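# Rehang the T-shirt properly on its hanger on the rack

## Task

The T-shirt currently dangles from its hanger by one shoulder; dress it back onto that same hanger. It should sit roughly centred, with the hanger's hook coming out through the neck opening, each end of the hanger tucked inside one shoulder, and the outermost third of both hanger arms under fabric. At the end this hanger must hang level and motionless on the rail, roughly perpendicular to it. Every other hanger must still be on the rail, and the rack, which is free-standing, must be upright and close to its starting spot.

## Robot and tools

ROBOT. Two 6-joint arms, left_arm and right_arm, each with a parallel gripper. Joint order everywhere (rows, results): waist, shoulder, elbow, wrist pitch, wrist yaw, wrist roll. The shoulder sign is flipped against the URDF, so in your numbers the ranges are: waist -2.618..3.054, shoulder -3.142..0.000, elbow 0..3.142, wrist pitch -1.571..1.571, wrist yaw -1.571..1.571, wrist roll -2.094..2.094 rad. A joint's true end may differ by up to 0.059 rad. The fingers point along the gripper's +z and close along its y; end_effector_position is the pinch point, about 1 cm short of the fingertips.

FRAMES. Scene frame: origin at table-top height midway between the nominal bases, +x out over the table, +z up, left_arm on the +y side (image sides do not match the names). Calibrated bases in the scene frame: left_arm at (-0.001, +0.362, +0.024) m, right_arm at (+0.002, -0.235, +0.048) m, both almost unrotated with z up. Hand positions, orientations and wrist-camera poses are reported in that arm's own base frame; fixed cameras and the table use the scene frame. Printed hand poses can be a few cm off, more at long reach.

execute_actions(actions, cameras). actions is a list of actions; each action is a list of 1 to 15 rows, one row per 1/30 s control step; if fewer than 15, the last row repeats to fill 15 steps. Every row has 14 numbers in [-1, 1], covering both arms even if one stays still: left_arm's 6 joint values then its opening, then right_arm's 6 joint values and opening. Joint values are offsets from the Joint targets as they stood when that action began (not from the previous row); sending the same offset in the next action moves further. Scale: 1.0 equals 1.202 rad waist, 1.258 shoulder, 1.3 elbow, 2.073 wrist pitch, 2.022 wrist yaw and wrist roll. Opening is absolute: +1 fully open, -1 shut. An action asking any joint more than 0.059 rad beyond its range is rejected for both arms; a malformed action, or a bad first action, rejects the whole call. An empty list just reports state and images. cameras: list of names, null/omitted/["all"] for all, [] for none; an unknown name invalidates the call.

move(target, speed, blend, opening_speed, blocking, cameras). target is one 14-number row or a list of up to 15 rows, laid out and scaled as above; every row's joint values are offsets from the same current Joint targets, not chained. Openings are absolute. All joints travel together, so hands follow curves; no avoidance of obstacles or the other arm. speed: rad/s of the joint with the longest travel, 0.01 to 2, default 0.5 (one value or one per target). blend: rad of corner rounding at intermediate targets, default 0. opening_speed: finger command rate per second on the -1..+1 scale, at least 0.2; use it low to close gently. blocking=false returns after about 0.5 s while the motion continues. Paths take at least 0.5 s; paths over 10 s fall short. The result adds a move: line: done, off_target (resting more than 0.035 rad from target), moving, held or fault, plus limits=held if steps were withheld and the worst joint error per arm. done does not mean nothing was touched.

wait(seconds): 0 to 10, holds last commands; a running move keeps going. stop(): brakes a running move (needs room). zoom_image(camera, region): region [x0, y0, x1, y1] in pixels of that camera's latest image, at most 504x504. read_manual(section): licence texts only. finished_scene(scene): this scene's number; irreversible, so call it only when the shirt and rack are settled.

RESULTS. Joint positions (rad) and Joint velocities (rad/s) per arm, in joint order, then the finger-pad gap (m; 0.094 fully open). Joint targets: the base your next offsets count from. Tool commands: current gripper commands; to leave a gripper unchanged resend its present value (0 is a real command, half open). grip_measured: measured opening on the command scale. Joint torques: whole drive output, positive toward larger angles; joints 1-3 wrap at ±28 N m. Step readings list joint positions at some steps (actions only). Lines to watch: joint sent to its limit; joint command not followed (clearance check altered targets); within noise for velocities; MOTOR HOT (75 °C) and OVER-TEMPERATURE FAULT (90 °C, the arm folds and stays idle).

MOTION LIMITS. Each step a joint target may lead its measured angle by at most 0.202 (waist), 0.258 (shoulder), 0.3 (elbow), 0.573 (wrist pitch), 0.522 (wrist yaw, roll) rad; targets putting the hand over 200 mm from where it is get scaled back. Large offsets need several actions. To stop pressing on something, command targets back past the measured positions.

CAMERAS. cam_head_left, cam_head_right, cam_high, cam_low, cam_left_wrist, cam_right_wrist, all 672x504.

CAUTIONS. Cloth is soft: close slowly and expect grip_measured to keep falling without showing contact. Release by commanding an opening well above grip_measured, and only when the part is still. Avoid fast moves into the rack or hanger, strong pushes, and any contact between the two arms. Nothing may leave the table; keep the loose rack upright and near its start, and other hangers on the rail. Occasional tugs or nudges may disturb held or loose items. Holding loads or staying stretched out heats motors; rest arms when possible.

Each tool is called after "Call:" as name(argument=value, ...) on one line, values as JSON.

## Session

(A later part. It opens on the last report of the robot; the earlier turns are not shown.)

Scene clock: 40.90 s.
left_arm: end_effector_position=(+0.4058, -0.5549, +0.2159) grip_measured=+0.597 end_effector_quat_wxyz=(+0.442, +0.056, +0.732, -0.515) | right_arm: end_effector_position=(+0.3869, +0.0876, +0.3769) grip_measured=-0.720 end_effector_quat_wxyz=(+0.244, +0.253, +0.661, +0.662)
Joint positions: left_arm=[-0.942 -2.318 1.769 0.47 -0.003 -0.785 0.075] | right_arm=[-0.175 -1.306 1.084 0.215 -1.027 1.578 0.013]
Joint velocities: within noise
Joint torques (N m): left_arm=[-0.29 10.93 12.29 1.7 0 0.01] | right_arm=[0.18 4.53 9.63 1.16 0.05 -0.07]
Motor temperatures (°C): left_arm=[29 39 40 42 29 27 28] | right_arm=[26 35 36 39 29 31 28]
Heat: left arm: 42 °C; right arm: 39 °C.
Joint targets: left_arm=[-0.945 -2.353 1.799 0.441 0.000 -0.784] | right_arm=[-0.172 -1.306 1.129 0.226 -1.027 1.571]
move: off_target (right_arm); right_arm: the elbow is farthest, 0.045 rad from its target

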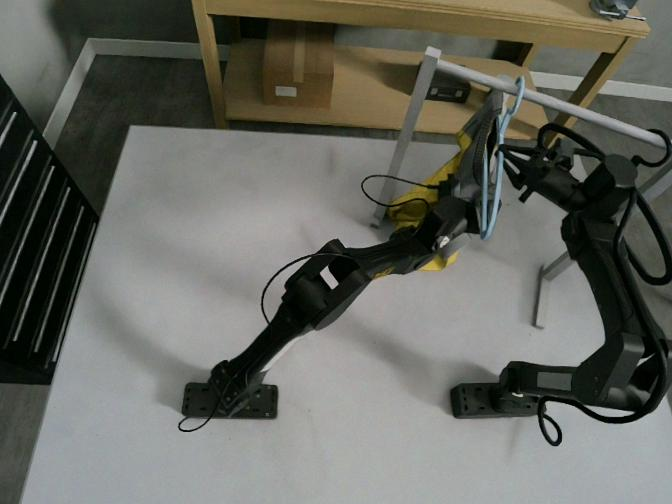

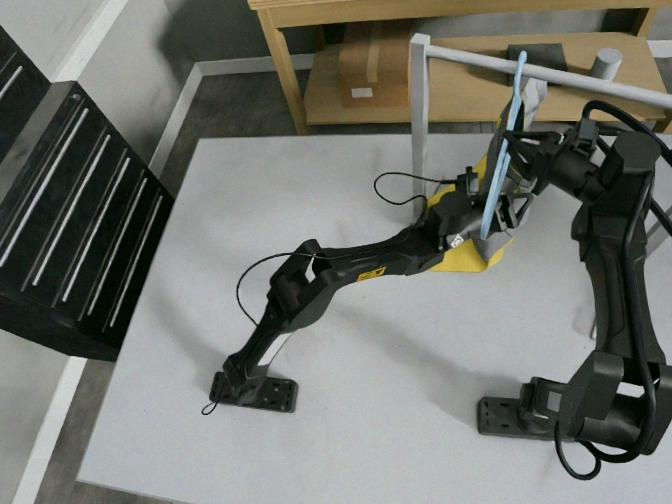

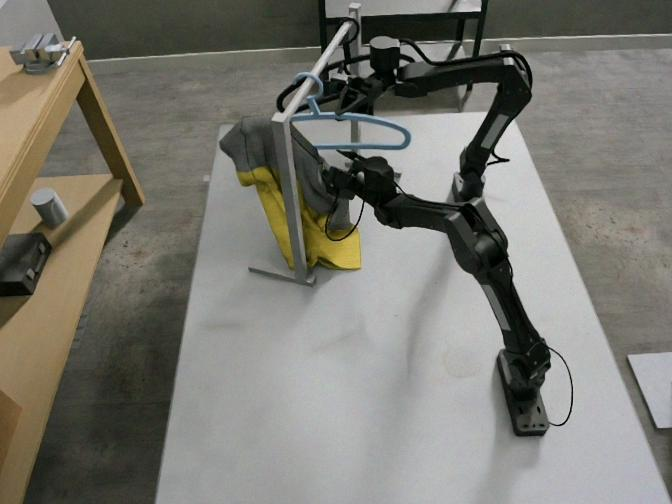

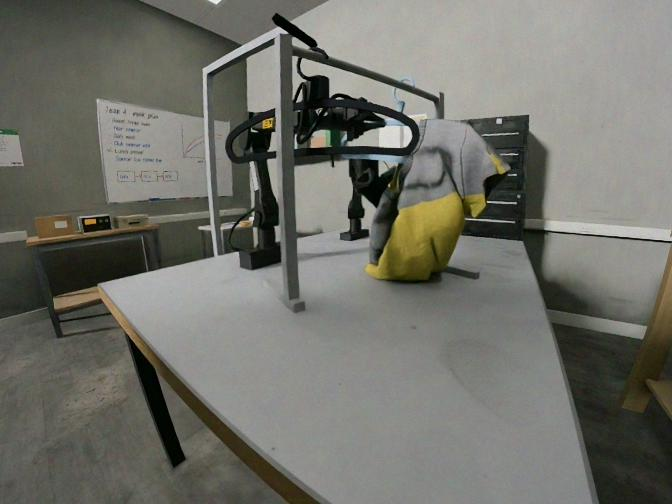

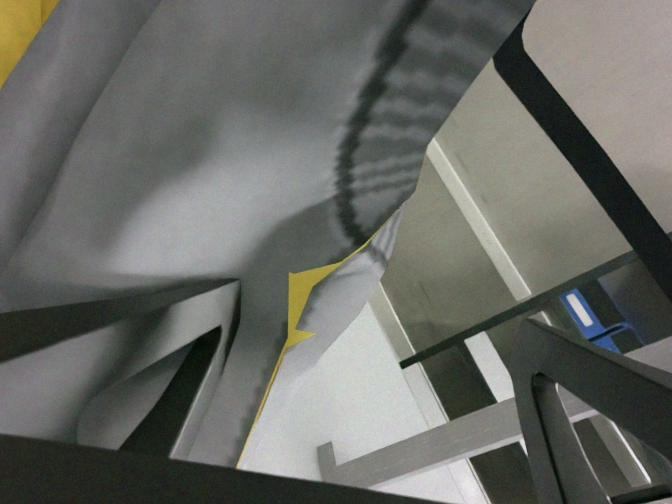

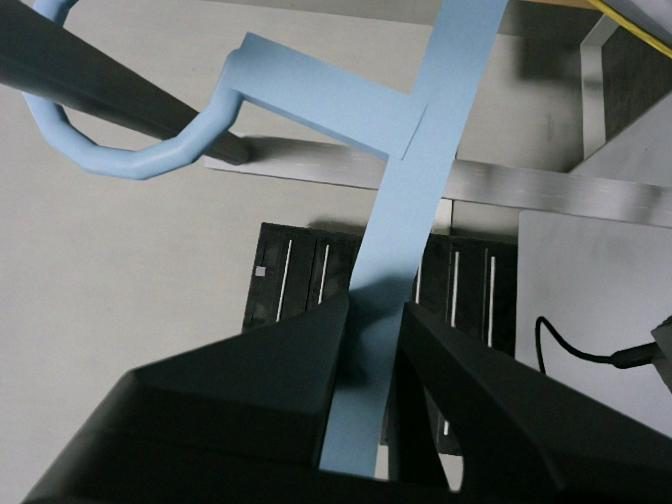

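Call:
move(target=[[0.0123,-0.0419,0.041,0,0,0,0.6, 0,0,0,0,0,0,-0.85],[0.0123,-0.0419,0.041,0,0,0,-1, 0,0,0,0,0,0,-0.85]], speed=0.5, opening_speed=1.5)

Call:
zoom_image(camera="cam_high", region=[270, 100, 430, 260])

Scene clock: 43.40 s.
left_arm: end_effector_position=(+0.4143, -0.5604, +0.2081) grip_measured=-0.992 end_effector_quat_wxyz=(+0.442, +0.056, +0.732, -0.516) | right_arm: end_effector_position=(+0.3869, +0.0876, +0.3769) grip_measured=-0.720 end_effector_quat_wxyz=(+0.243, +0.254, +0.661, +0.663)
Joint positions: left_arm=[-0.934 -2.366 1.819 0.47 0.004 -0.785 0] | right_arm=[-0.175 -1.306 1.084 0.215 -1.027 1.58 0.013]
Joint velocities: within noise
Joint torques (N m): left_arm=[0.44 10.95 12.49 1.68 0.02 -0.05] | right_arm=[0.18 4.53 9.66 1.17 0.05 -0.08]
Motor temperatures (°C): left_arm=[29 39 40 42 29 27 28] | right_arm=[26 35 35 39 29 31 29]
Heat: left arm: 42 °C; right arm: 39 °C.
Joint targets: left_arm=[-0.930 -2.406 1.852 0.441 0.000 -0.784] | right_arm=[-0.172 -1.306 1.129 0.226 -1.027 1.571]
move: off_target (left_arm, right_arm); target 2's new numbers were sent with left_arm's shoulder 0.039 rad from that target; left_arm: the shoulder is farthest, 0.039 rad from its target; right_arm: the elbow is farthest, 0.045 rad from its target

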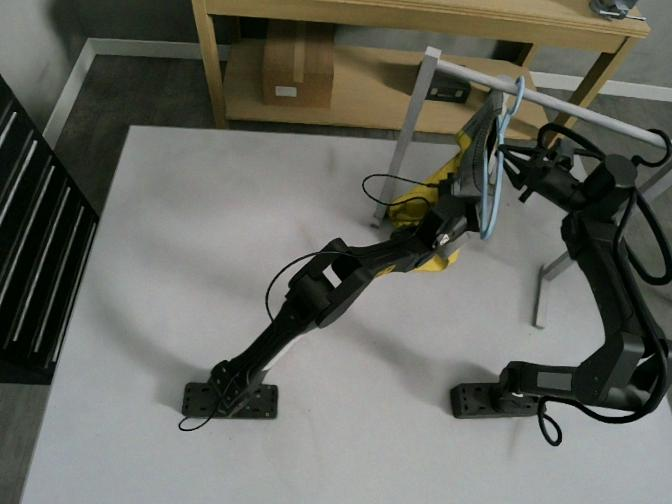

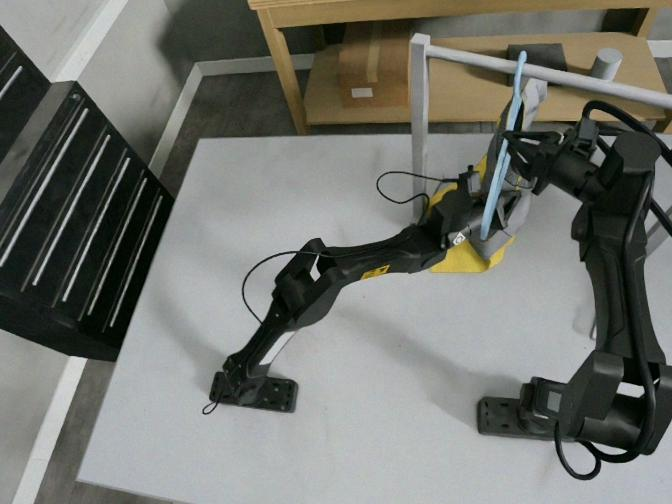

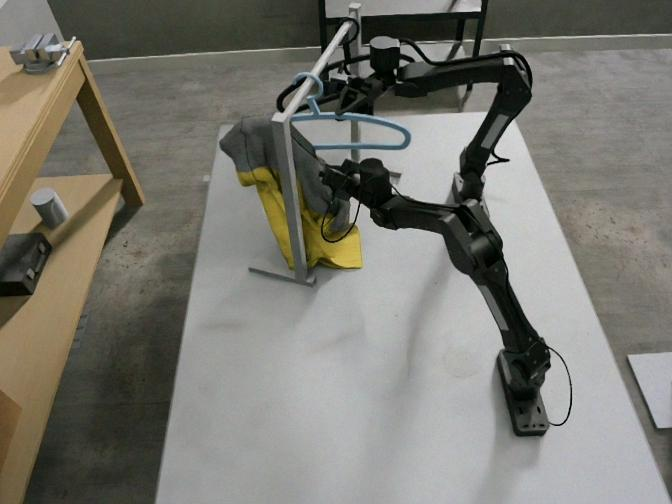

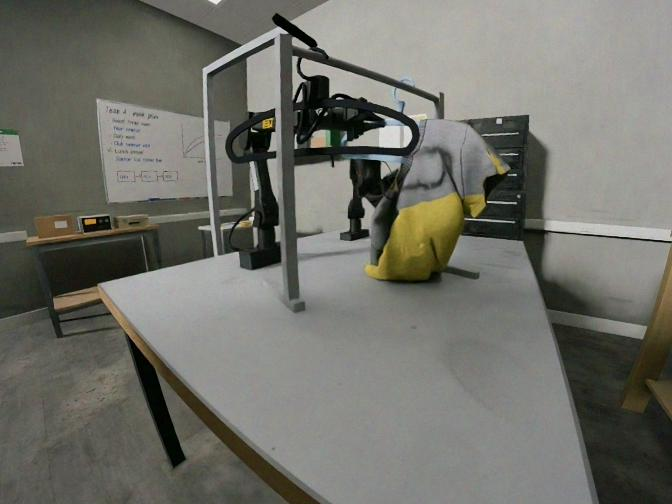

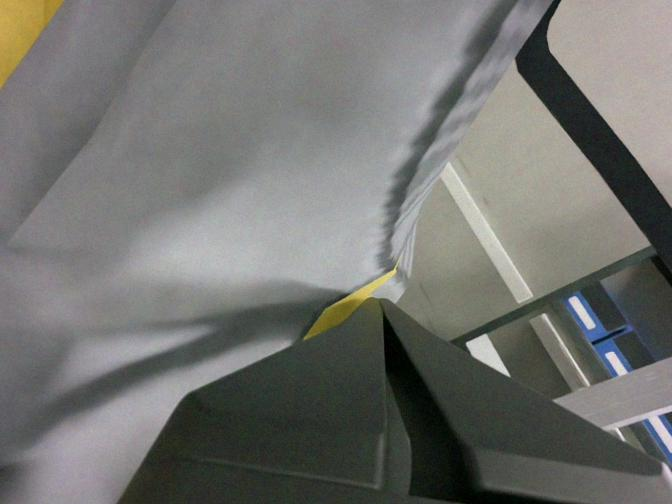

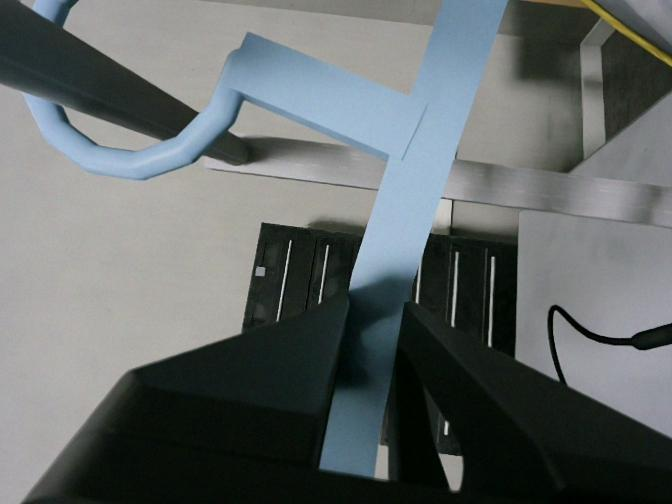

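Scaled by 3.150 from the camera's 672x504 image, which has a finer 960x720 frame.

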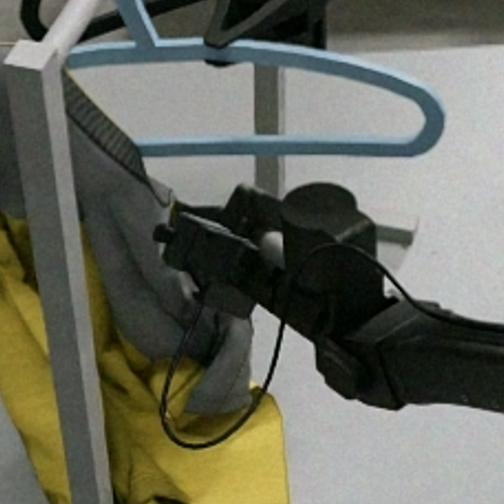

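Call:
move(target=[-0.0768,0.342,-0.4977,0.125,0,0,-1, 0,0,0,0,0,0,-0.85], speed=0.6)

Call:
zoom_image(camera="cam_high", region=[270, 100, 430, 260])

Call:
zoom_image(camera="cam_head_right", region=[410, 80, 570, 290])

Scene clock: 46.37 s.
left_arm: end_effector_position=(+0.3127, -0.5069, +0.2014) grip_measured=-0.992 end_effector_quat_wxyz=(+0.412, +0.088, +0.740, -0.524) | right_arm: end_effector_position=(+0.3869, +0.0876, +0.3769) grip_measured=-0.720 end_effector_quat_wxyz=(+0.243, +0.254, +0.661, +0.663)
Joint positions: left_arm=[-1.018 -2.008 1.231 0.666 0.004 -0.785 0] | right_arm=[-0.175 -1.306 1.084 0.215 -1.027 1.58 0.013]
Joint velocities: within noise
Joint torques (N m): left_arm=[-0.38 13.42 6.6 2.29 0 -0.01] | right_arm=[0.2 4.55 9.65 1.17 0.05 -0.08]
Motor temperatures (°C): left_arm=[29 40 40 42 29 27 28] | right_arm=[26 35 35 39 29 31 29]
Heat: left arm: 42 °C; right arm: 39 °C.
Joint targets: left_arm=[-1.023 -1.976 1.205 0.700 0.000 -0.784] | right_arm=[-0.172 -1.306 1.129 0.226 -1.027 1.571]
move: off_target (right_arm); right_arm: the elbow is farthest, 0.045 rad from its target

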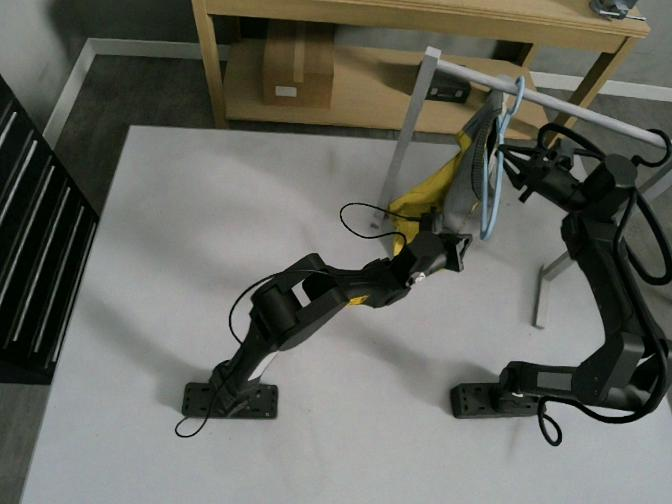

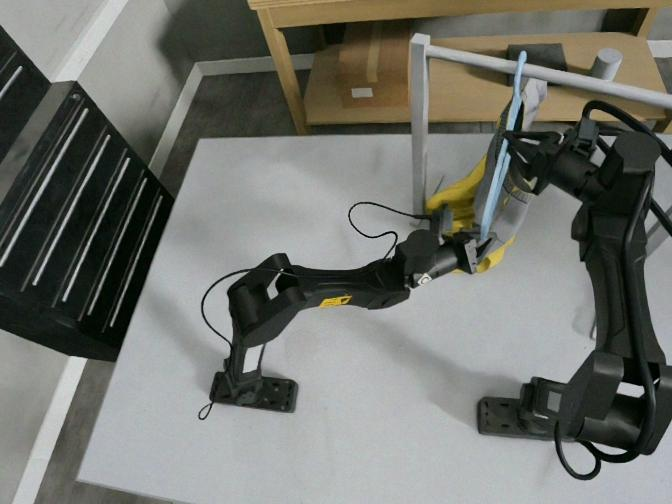

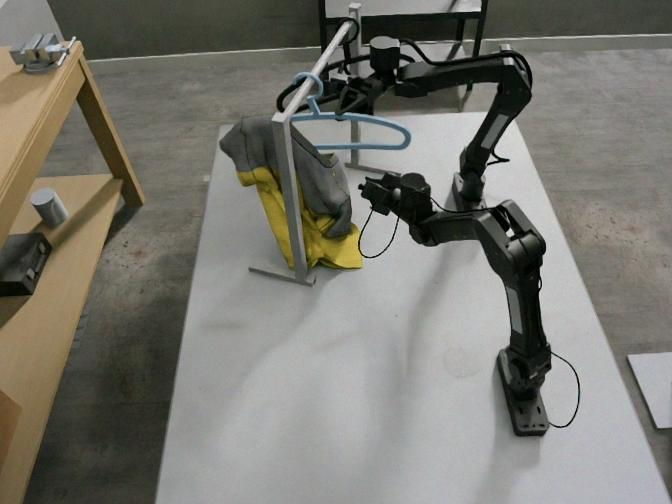

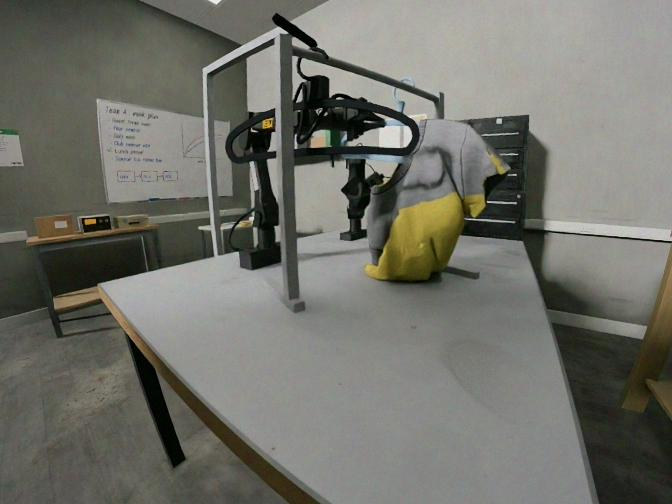

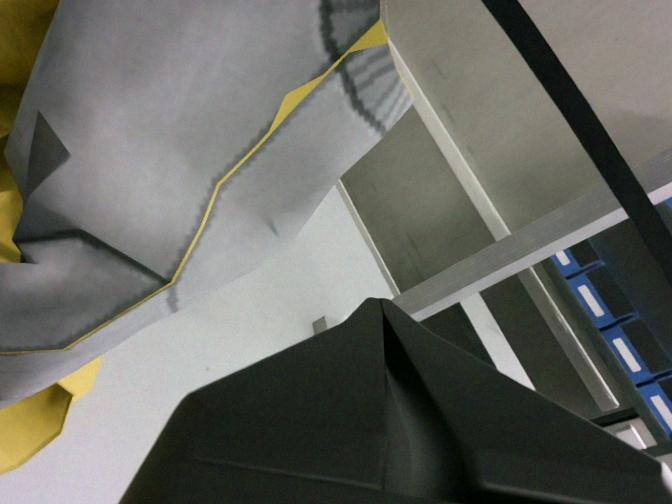

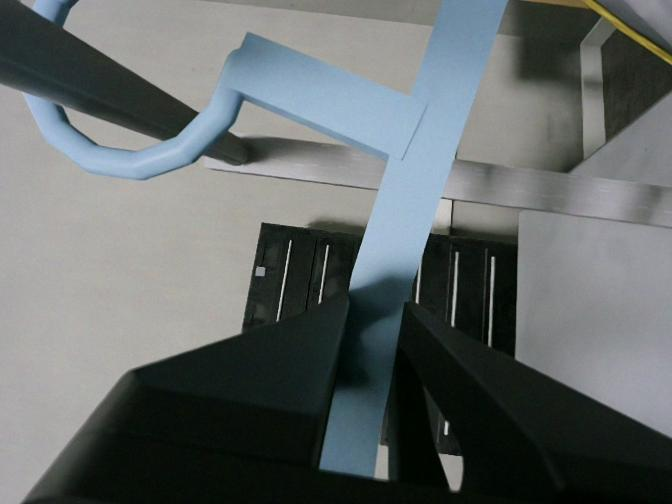

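Scaled by 3.150 from the camera's 672x504 image, which has a finer 960x720 frame.

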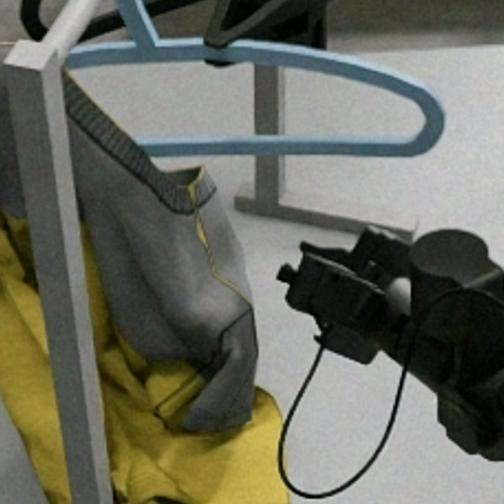

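Scaled by 2.400 from the camera's 672x504 image, which has a finer 960x720 frame.

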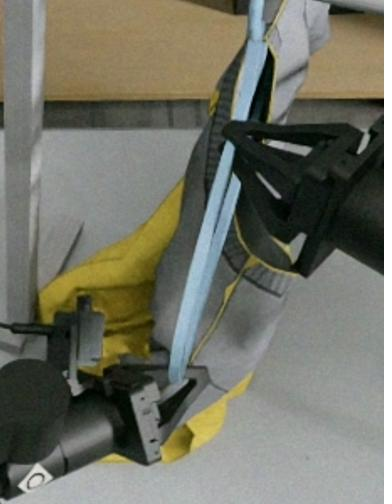

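Call:
move(target=[-0.1514,-0.3052,0.1615,0.2195,-0.3516,0.3877,0.8, 0,0,0,0,0,0,-0.85], speed=0.9)

Call:
zoom_image(camera="cam_high", region=[270, 100, 430, 260])

Call:
zoom_image(camera="cam_head_right", region=[410, 80, 570, 290])

Scene clock: 49.70 s.
left_arm: end_effector_position=(+0.3221, -0.5160, +0.1873) grip_measured=+0.797 end_effector_quat_wxyz=(+0.719, +0.116, +0.645, -0.233) | right_arm: end_effector_position=(+0.3869, +0.0876, +0.3769) grip_measured=-0.720 end_effector_quat_wxyz=(+0.243, +0.254, +0.661, +0.663)
Joint positions: left_arm=[-1.206 -2.327 1.39 1.125 -0.706 -0.014 0.084] | right_arm=[-0.175 -1.306 1.084 0.215 -1.027 1.58 0.013]
Joint velocities: within noise
Joint torques (N m): left_arm=[0.05 9.83 10.32 1.95 -0.03 0.1] | right_arm=[0.2 4.55 9.65 1.17 0.05 -0.07]
Motor temperatures (°C): left_arm=[29 40 40 43 29 27 28] | right_arm=[26 35 35 39 29 31 29]
Heat: left arm: 43 °C; right arm: 39 °C.
Joint targets: left_arm=[-1.205 -2.360 1.415 1.155 -0.711 0.000] | right_arm=[-0.172 -1.306 1.129 0.226 -1.027 1.571]
move: off_target (right_arm); right_arm: the elbow is farthest, 0.045 rad from its target

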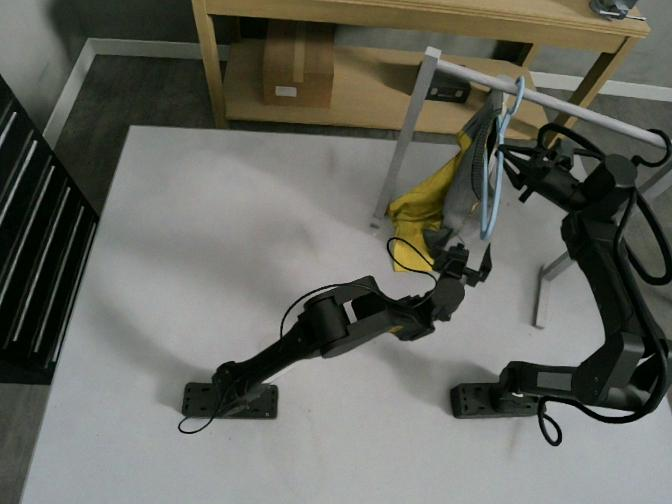

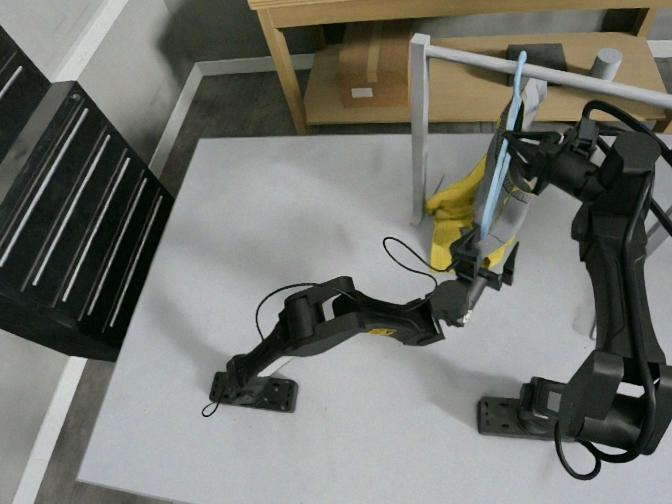

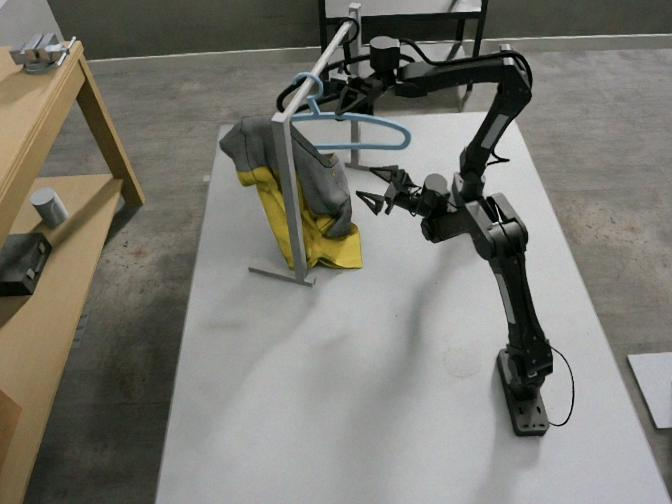

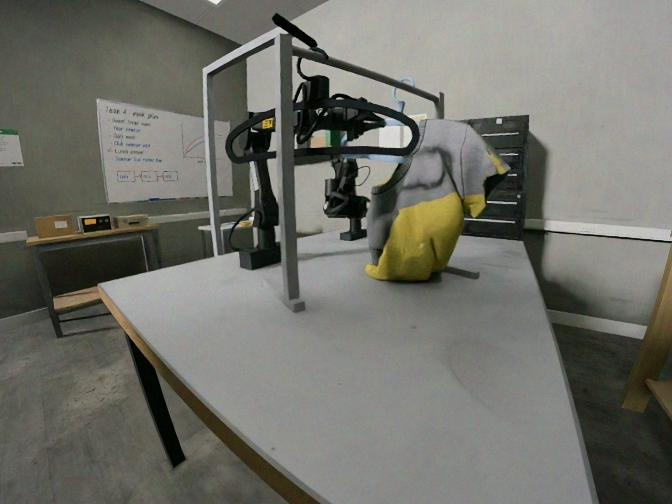

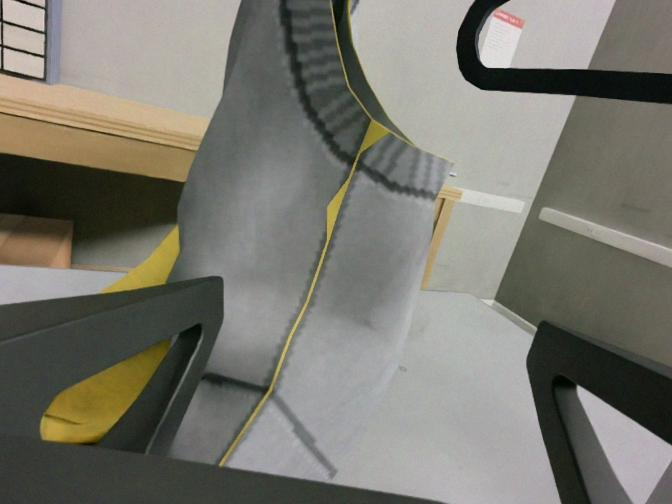

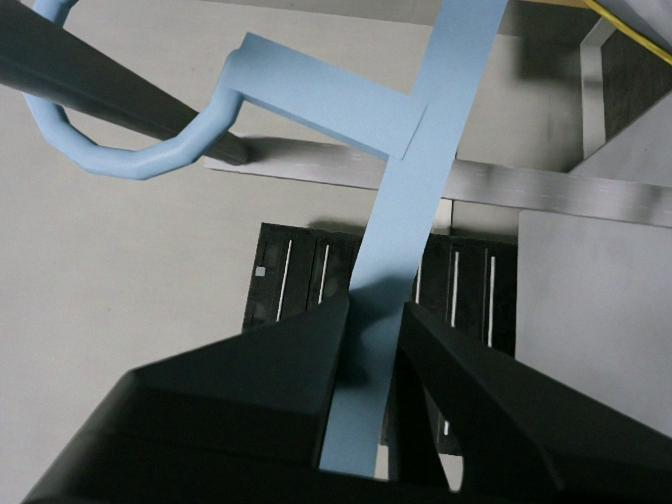

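Scaled by 3.150 from the camera's 672x504 image, which has a finer 960x720 frame.

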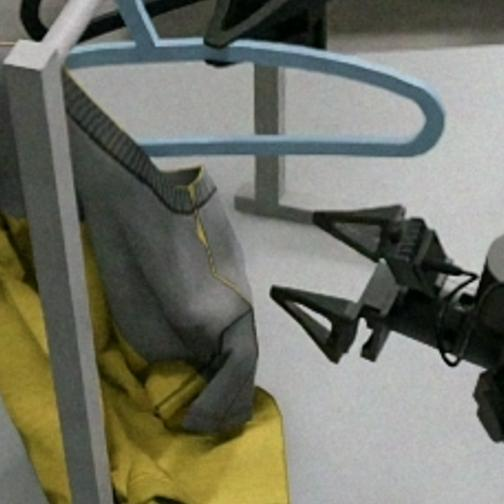

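Scaled by 2.400 from the camera's 672x504 image, which has a finer 960x720 frame.

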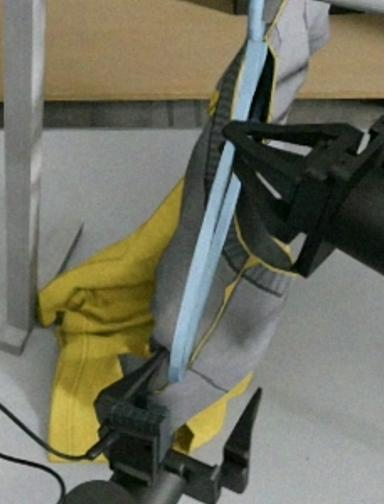

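Call:
move(target=[[0.1012,-0.1868,0.4115,-0.1534,0.0593,0,0.8, 0,0,0,0,0,0,-0.85],[0.1012,-0.1868,0.4115,-0.1534,0.0593,0,-1, 0,0,0,0,0,0,-0.85]], speed=0.7, opening_speed=1.8)

Call:
zoom_image(camera="cam_high", region=[270, 100, 430, 260])

Call:
zoom_image(camera="cam_head_right", region=[410, 80, 570, 290])

Scene clock: 53.73 s.
left_arm: end_effector_position=(+0.4106, -0.5544, +0.2255) grip_measured=-0.992 end_effector_quat_wxyz=(+0.740, +0.094, +0.622, -0.237) | right_arm: end_effector_position=(+0.3869, +0.0876, +0.3769) grip_measured=-0.720 end_effector_quat_wxyz=(+0.243, +0.254, +0.661, +0.663)
Joint positions: left_arm=[-1.083 -2.549 1.921 0.884 -0.608 -0.012 0] | right_arm=[-0.175 -1.306 1.084 0.215 -1.027 1.58 0.013]
Joint velocities: within noise
Joint torques (N m): left_arm=[0.08 11.15 11.67 1.24 0.23 0.12] | right_arm=[0.18 4.55 9.63 1.17 0.06 -0.08]
Motor temperatures (°C): left_arm=[29 41 40 42 29 27 28] | right_arm=[26 35 35 39 29 31 29]
Heat: left arm: 42 °C; right arm: 39 °C.
Joint targets: left_arm=[-1.083 -2.595 1.950 0.837 -0.591 0.000] | right_arm=[-0.172 -1.306 1.129 0.226 -1.027 1.571]
move: off_target (left_arm, right_arm); target 2's new numbers were sent with left_arm's wrist pitch 0.047 rad from that target; left_arm: the wrist pitch is farthest, 0.047 rad from its target; right_arm: the elbow is farthest, 0.045 rad from its target

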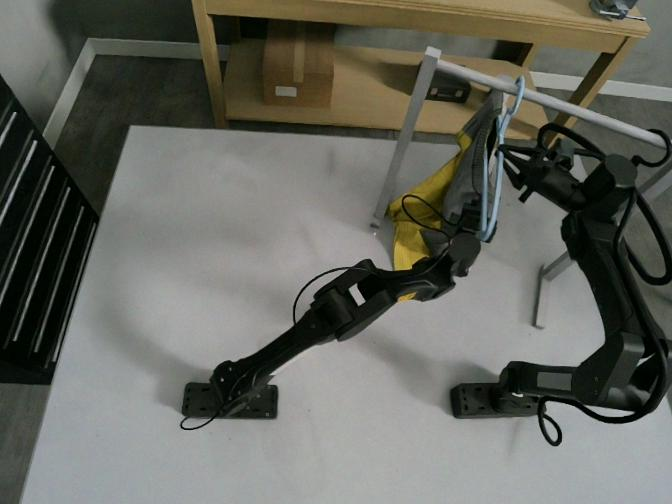

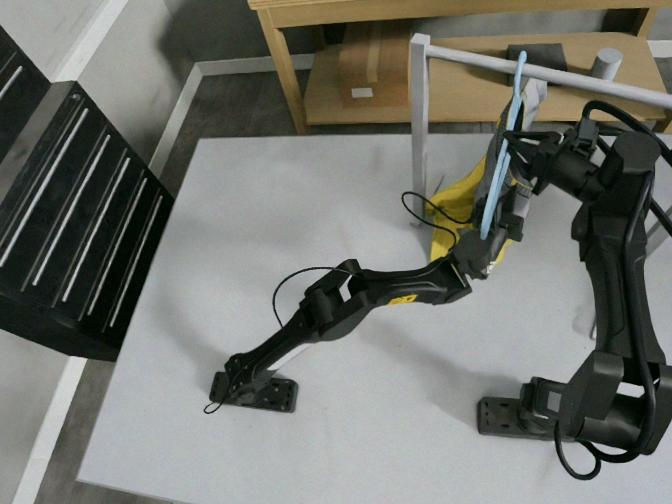

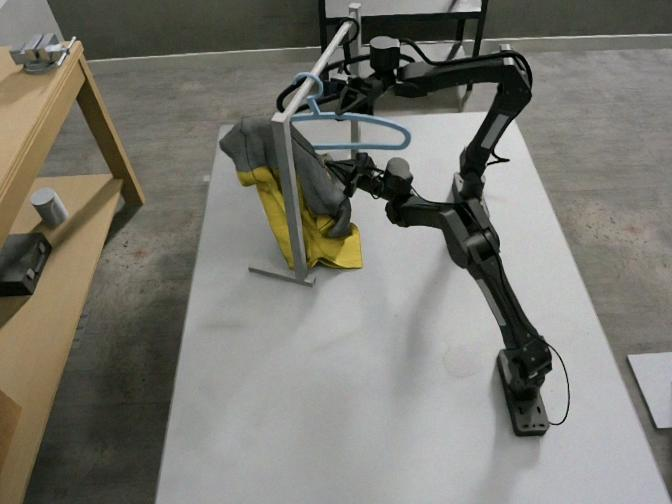

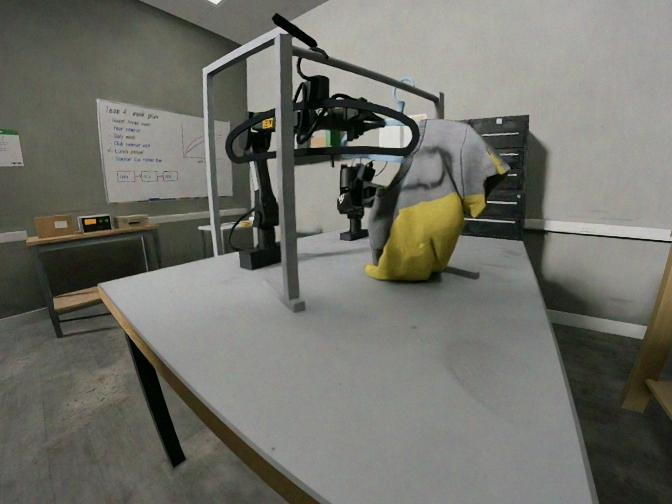

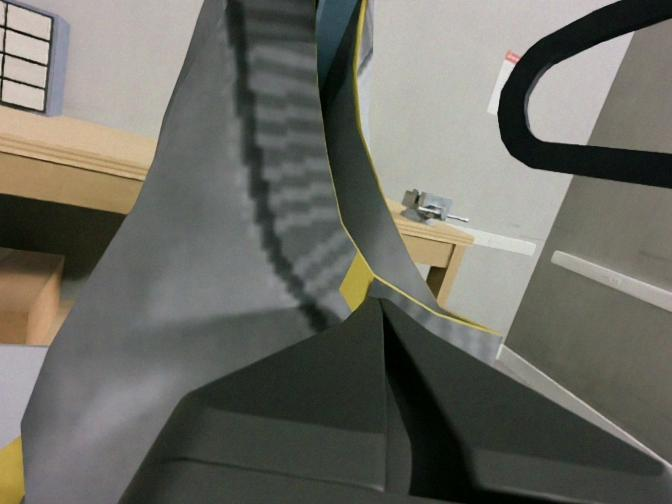

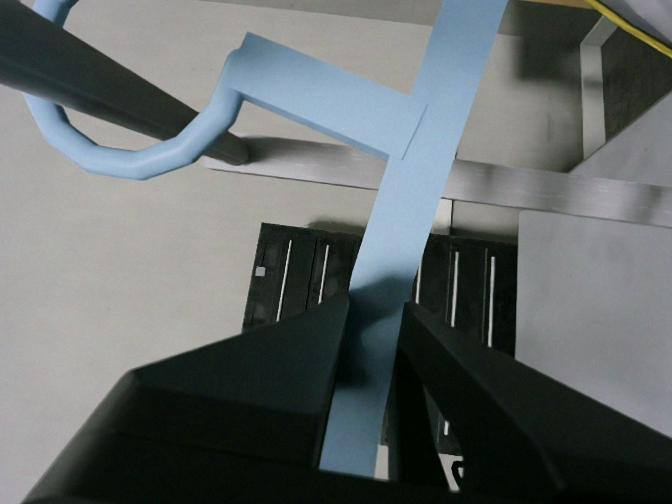

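Scaled by 3.150 from the camera's 672x504 image, which has a finer 960x720 frame.

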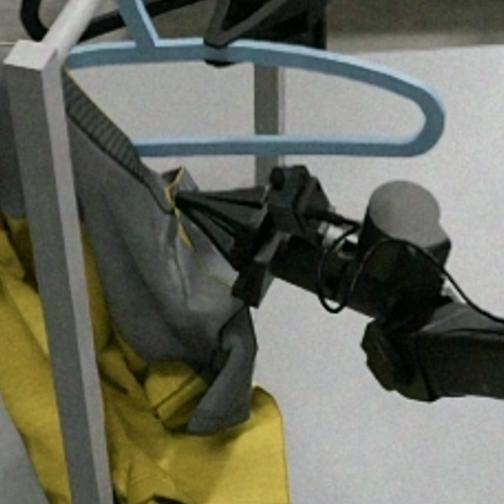

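Scaled by 2.400 from the camera's 672x504 image, which has a finer 960x720 frame.

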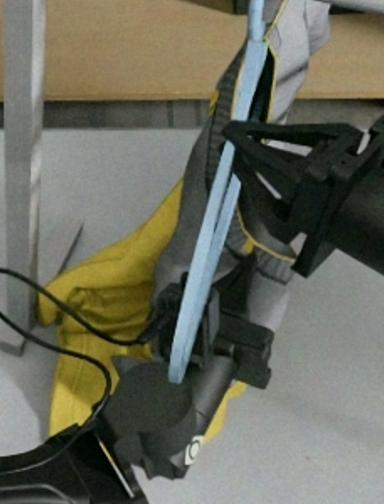

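Call:
move(target=[[-0.0844,0.1502,-0.3177,0.1877,-0.0406,0,-1, 0,0,0,0,0,0,-0.85],[-0.1818,0.306,-0.49,0.2185,-0.095,0,-1, 0,0,0,0,0,0,-0.85]], speed=0.5, blend=0.1)

Call:
zoom_image(camera="cam_high", region=[230, 90, 430, 290])

Call:
zoom_image(camera="cam_head_right", region=[410, 80, 570, 290])

Scene clock: 59.17 s.
left_arm: end_effector_position=(+0.2704, -0.5137, +0.2446) grip_measured=-0.992 end_effector_quat_wxyz=(+0.735, +0.064, +0.606, -0.298) | right_arm: end_effector_position=(+0.3869, +0.0876, +0.3769) grip_measured=-0.720 end_effector_quat_wxyz=(+0.243, +0.254, +0.661, +0.663)
Joint positions: left_arm=[-1.306 -2.235 1.34 1.266 -0.779 -0.012 0] | right_arm=[-0.175 -1.306 1.084 0.215 -1.027 1.58 0.013]
Joint velocities: within noise
Joint torques (N m): left_arm=[0.36 13.79 5.48 1.76 0.05 0.08] | right_arm=[0.18 4.52 9.66 1.18 0.06 -0.08]
Motor temperatures (°C): left_arm=[29 42 40 42 29 27 28] | right_arm=[26 35 35 39 29 31 29]
Heat: left arm: 42 °C; right arm: 39 °C.
Joint targets: left_arm=[-1.301 -2.210 1.313 1.290 -0.783 0.000] | right_arm=[-0.172 -1.306 1.129 0.226 -1.027 1.571]
move: off_target (right_arm); right_arm: the elbow is farthest, 0.045 rad from its target

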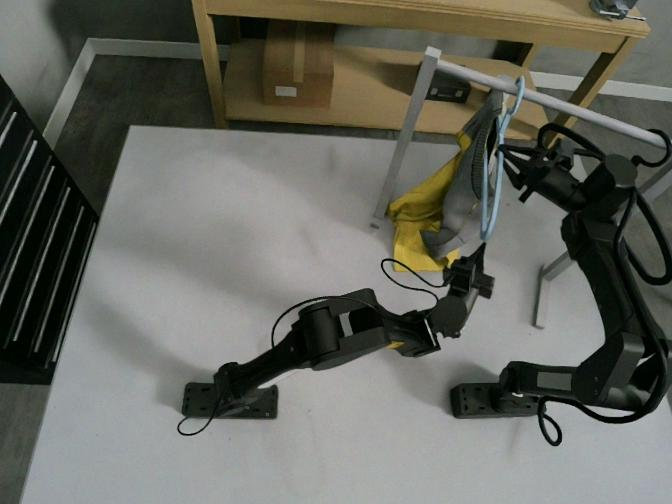

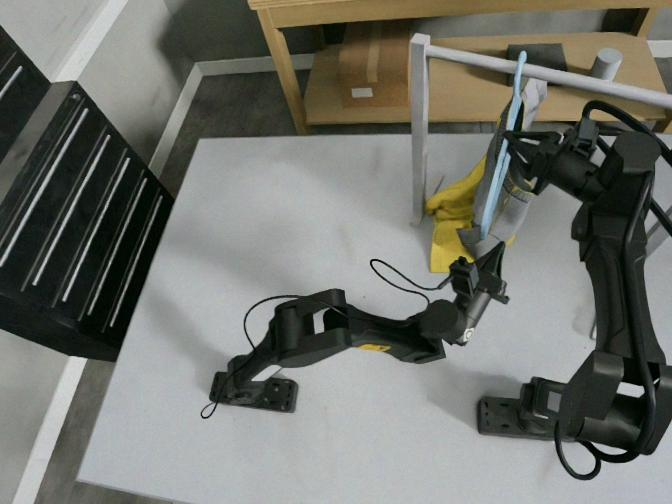

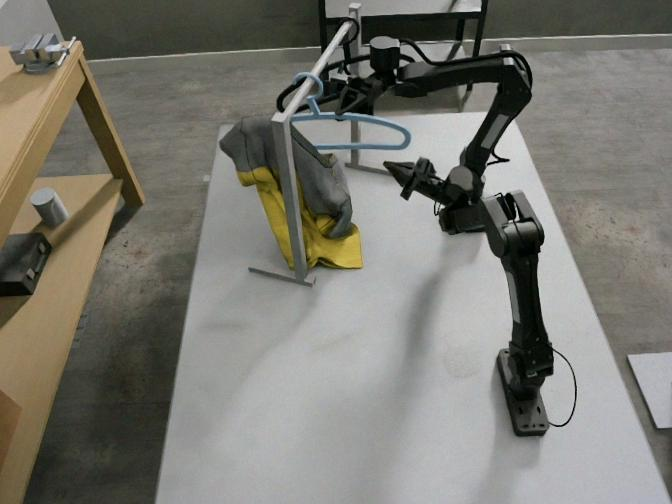

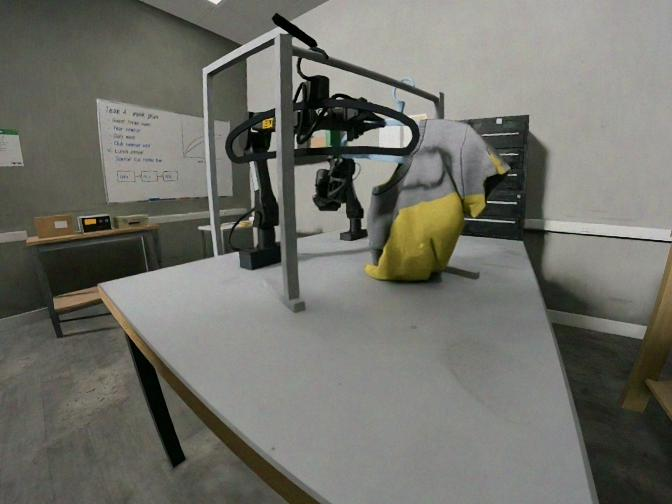

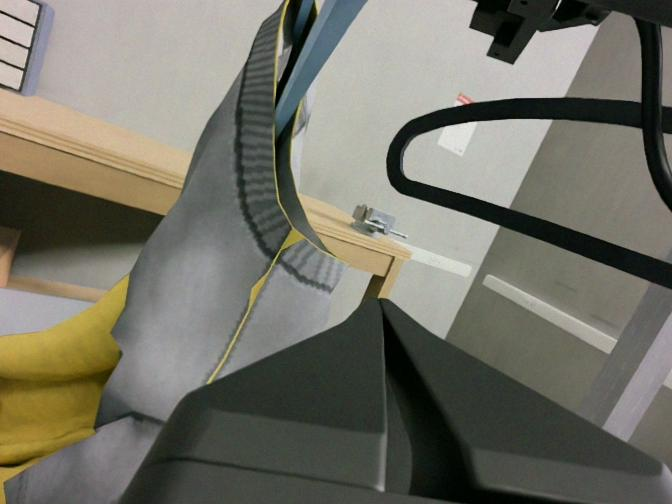

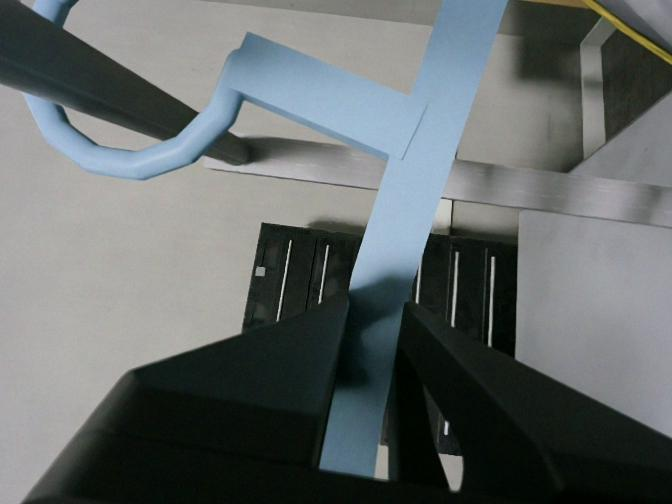

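Scaled by 2.520 from the camera's 672x504 image, which has a finer 960x720 frame.

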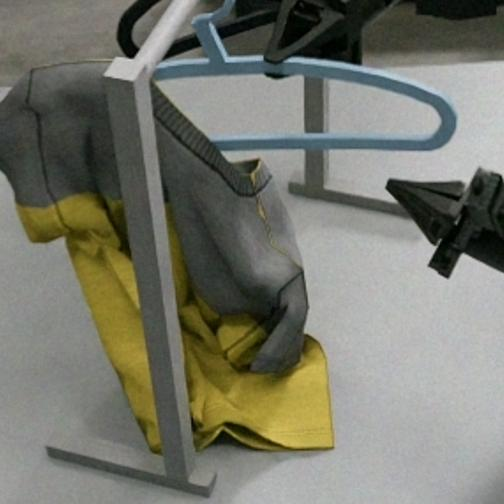

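Scaled by 2.400 from the camera's 672x504 image, which has a finer 960x720 frame.

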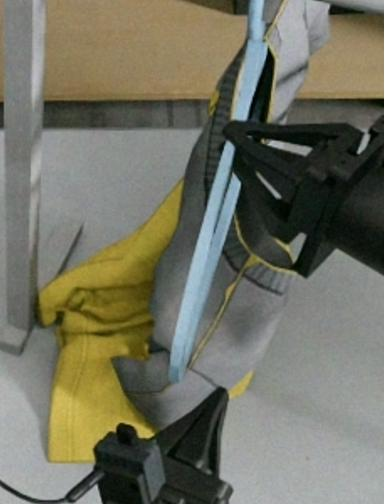

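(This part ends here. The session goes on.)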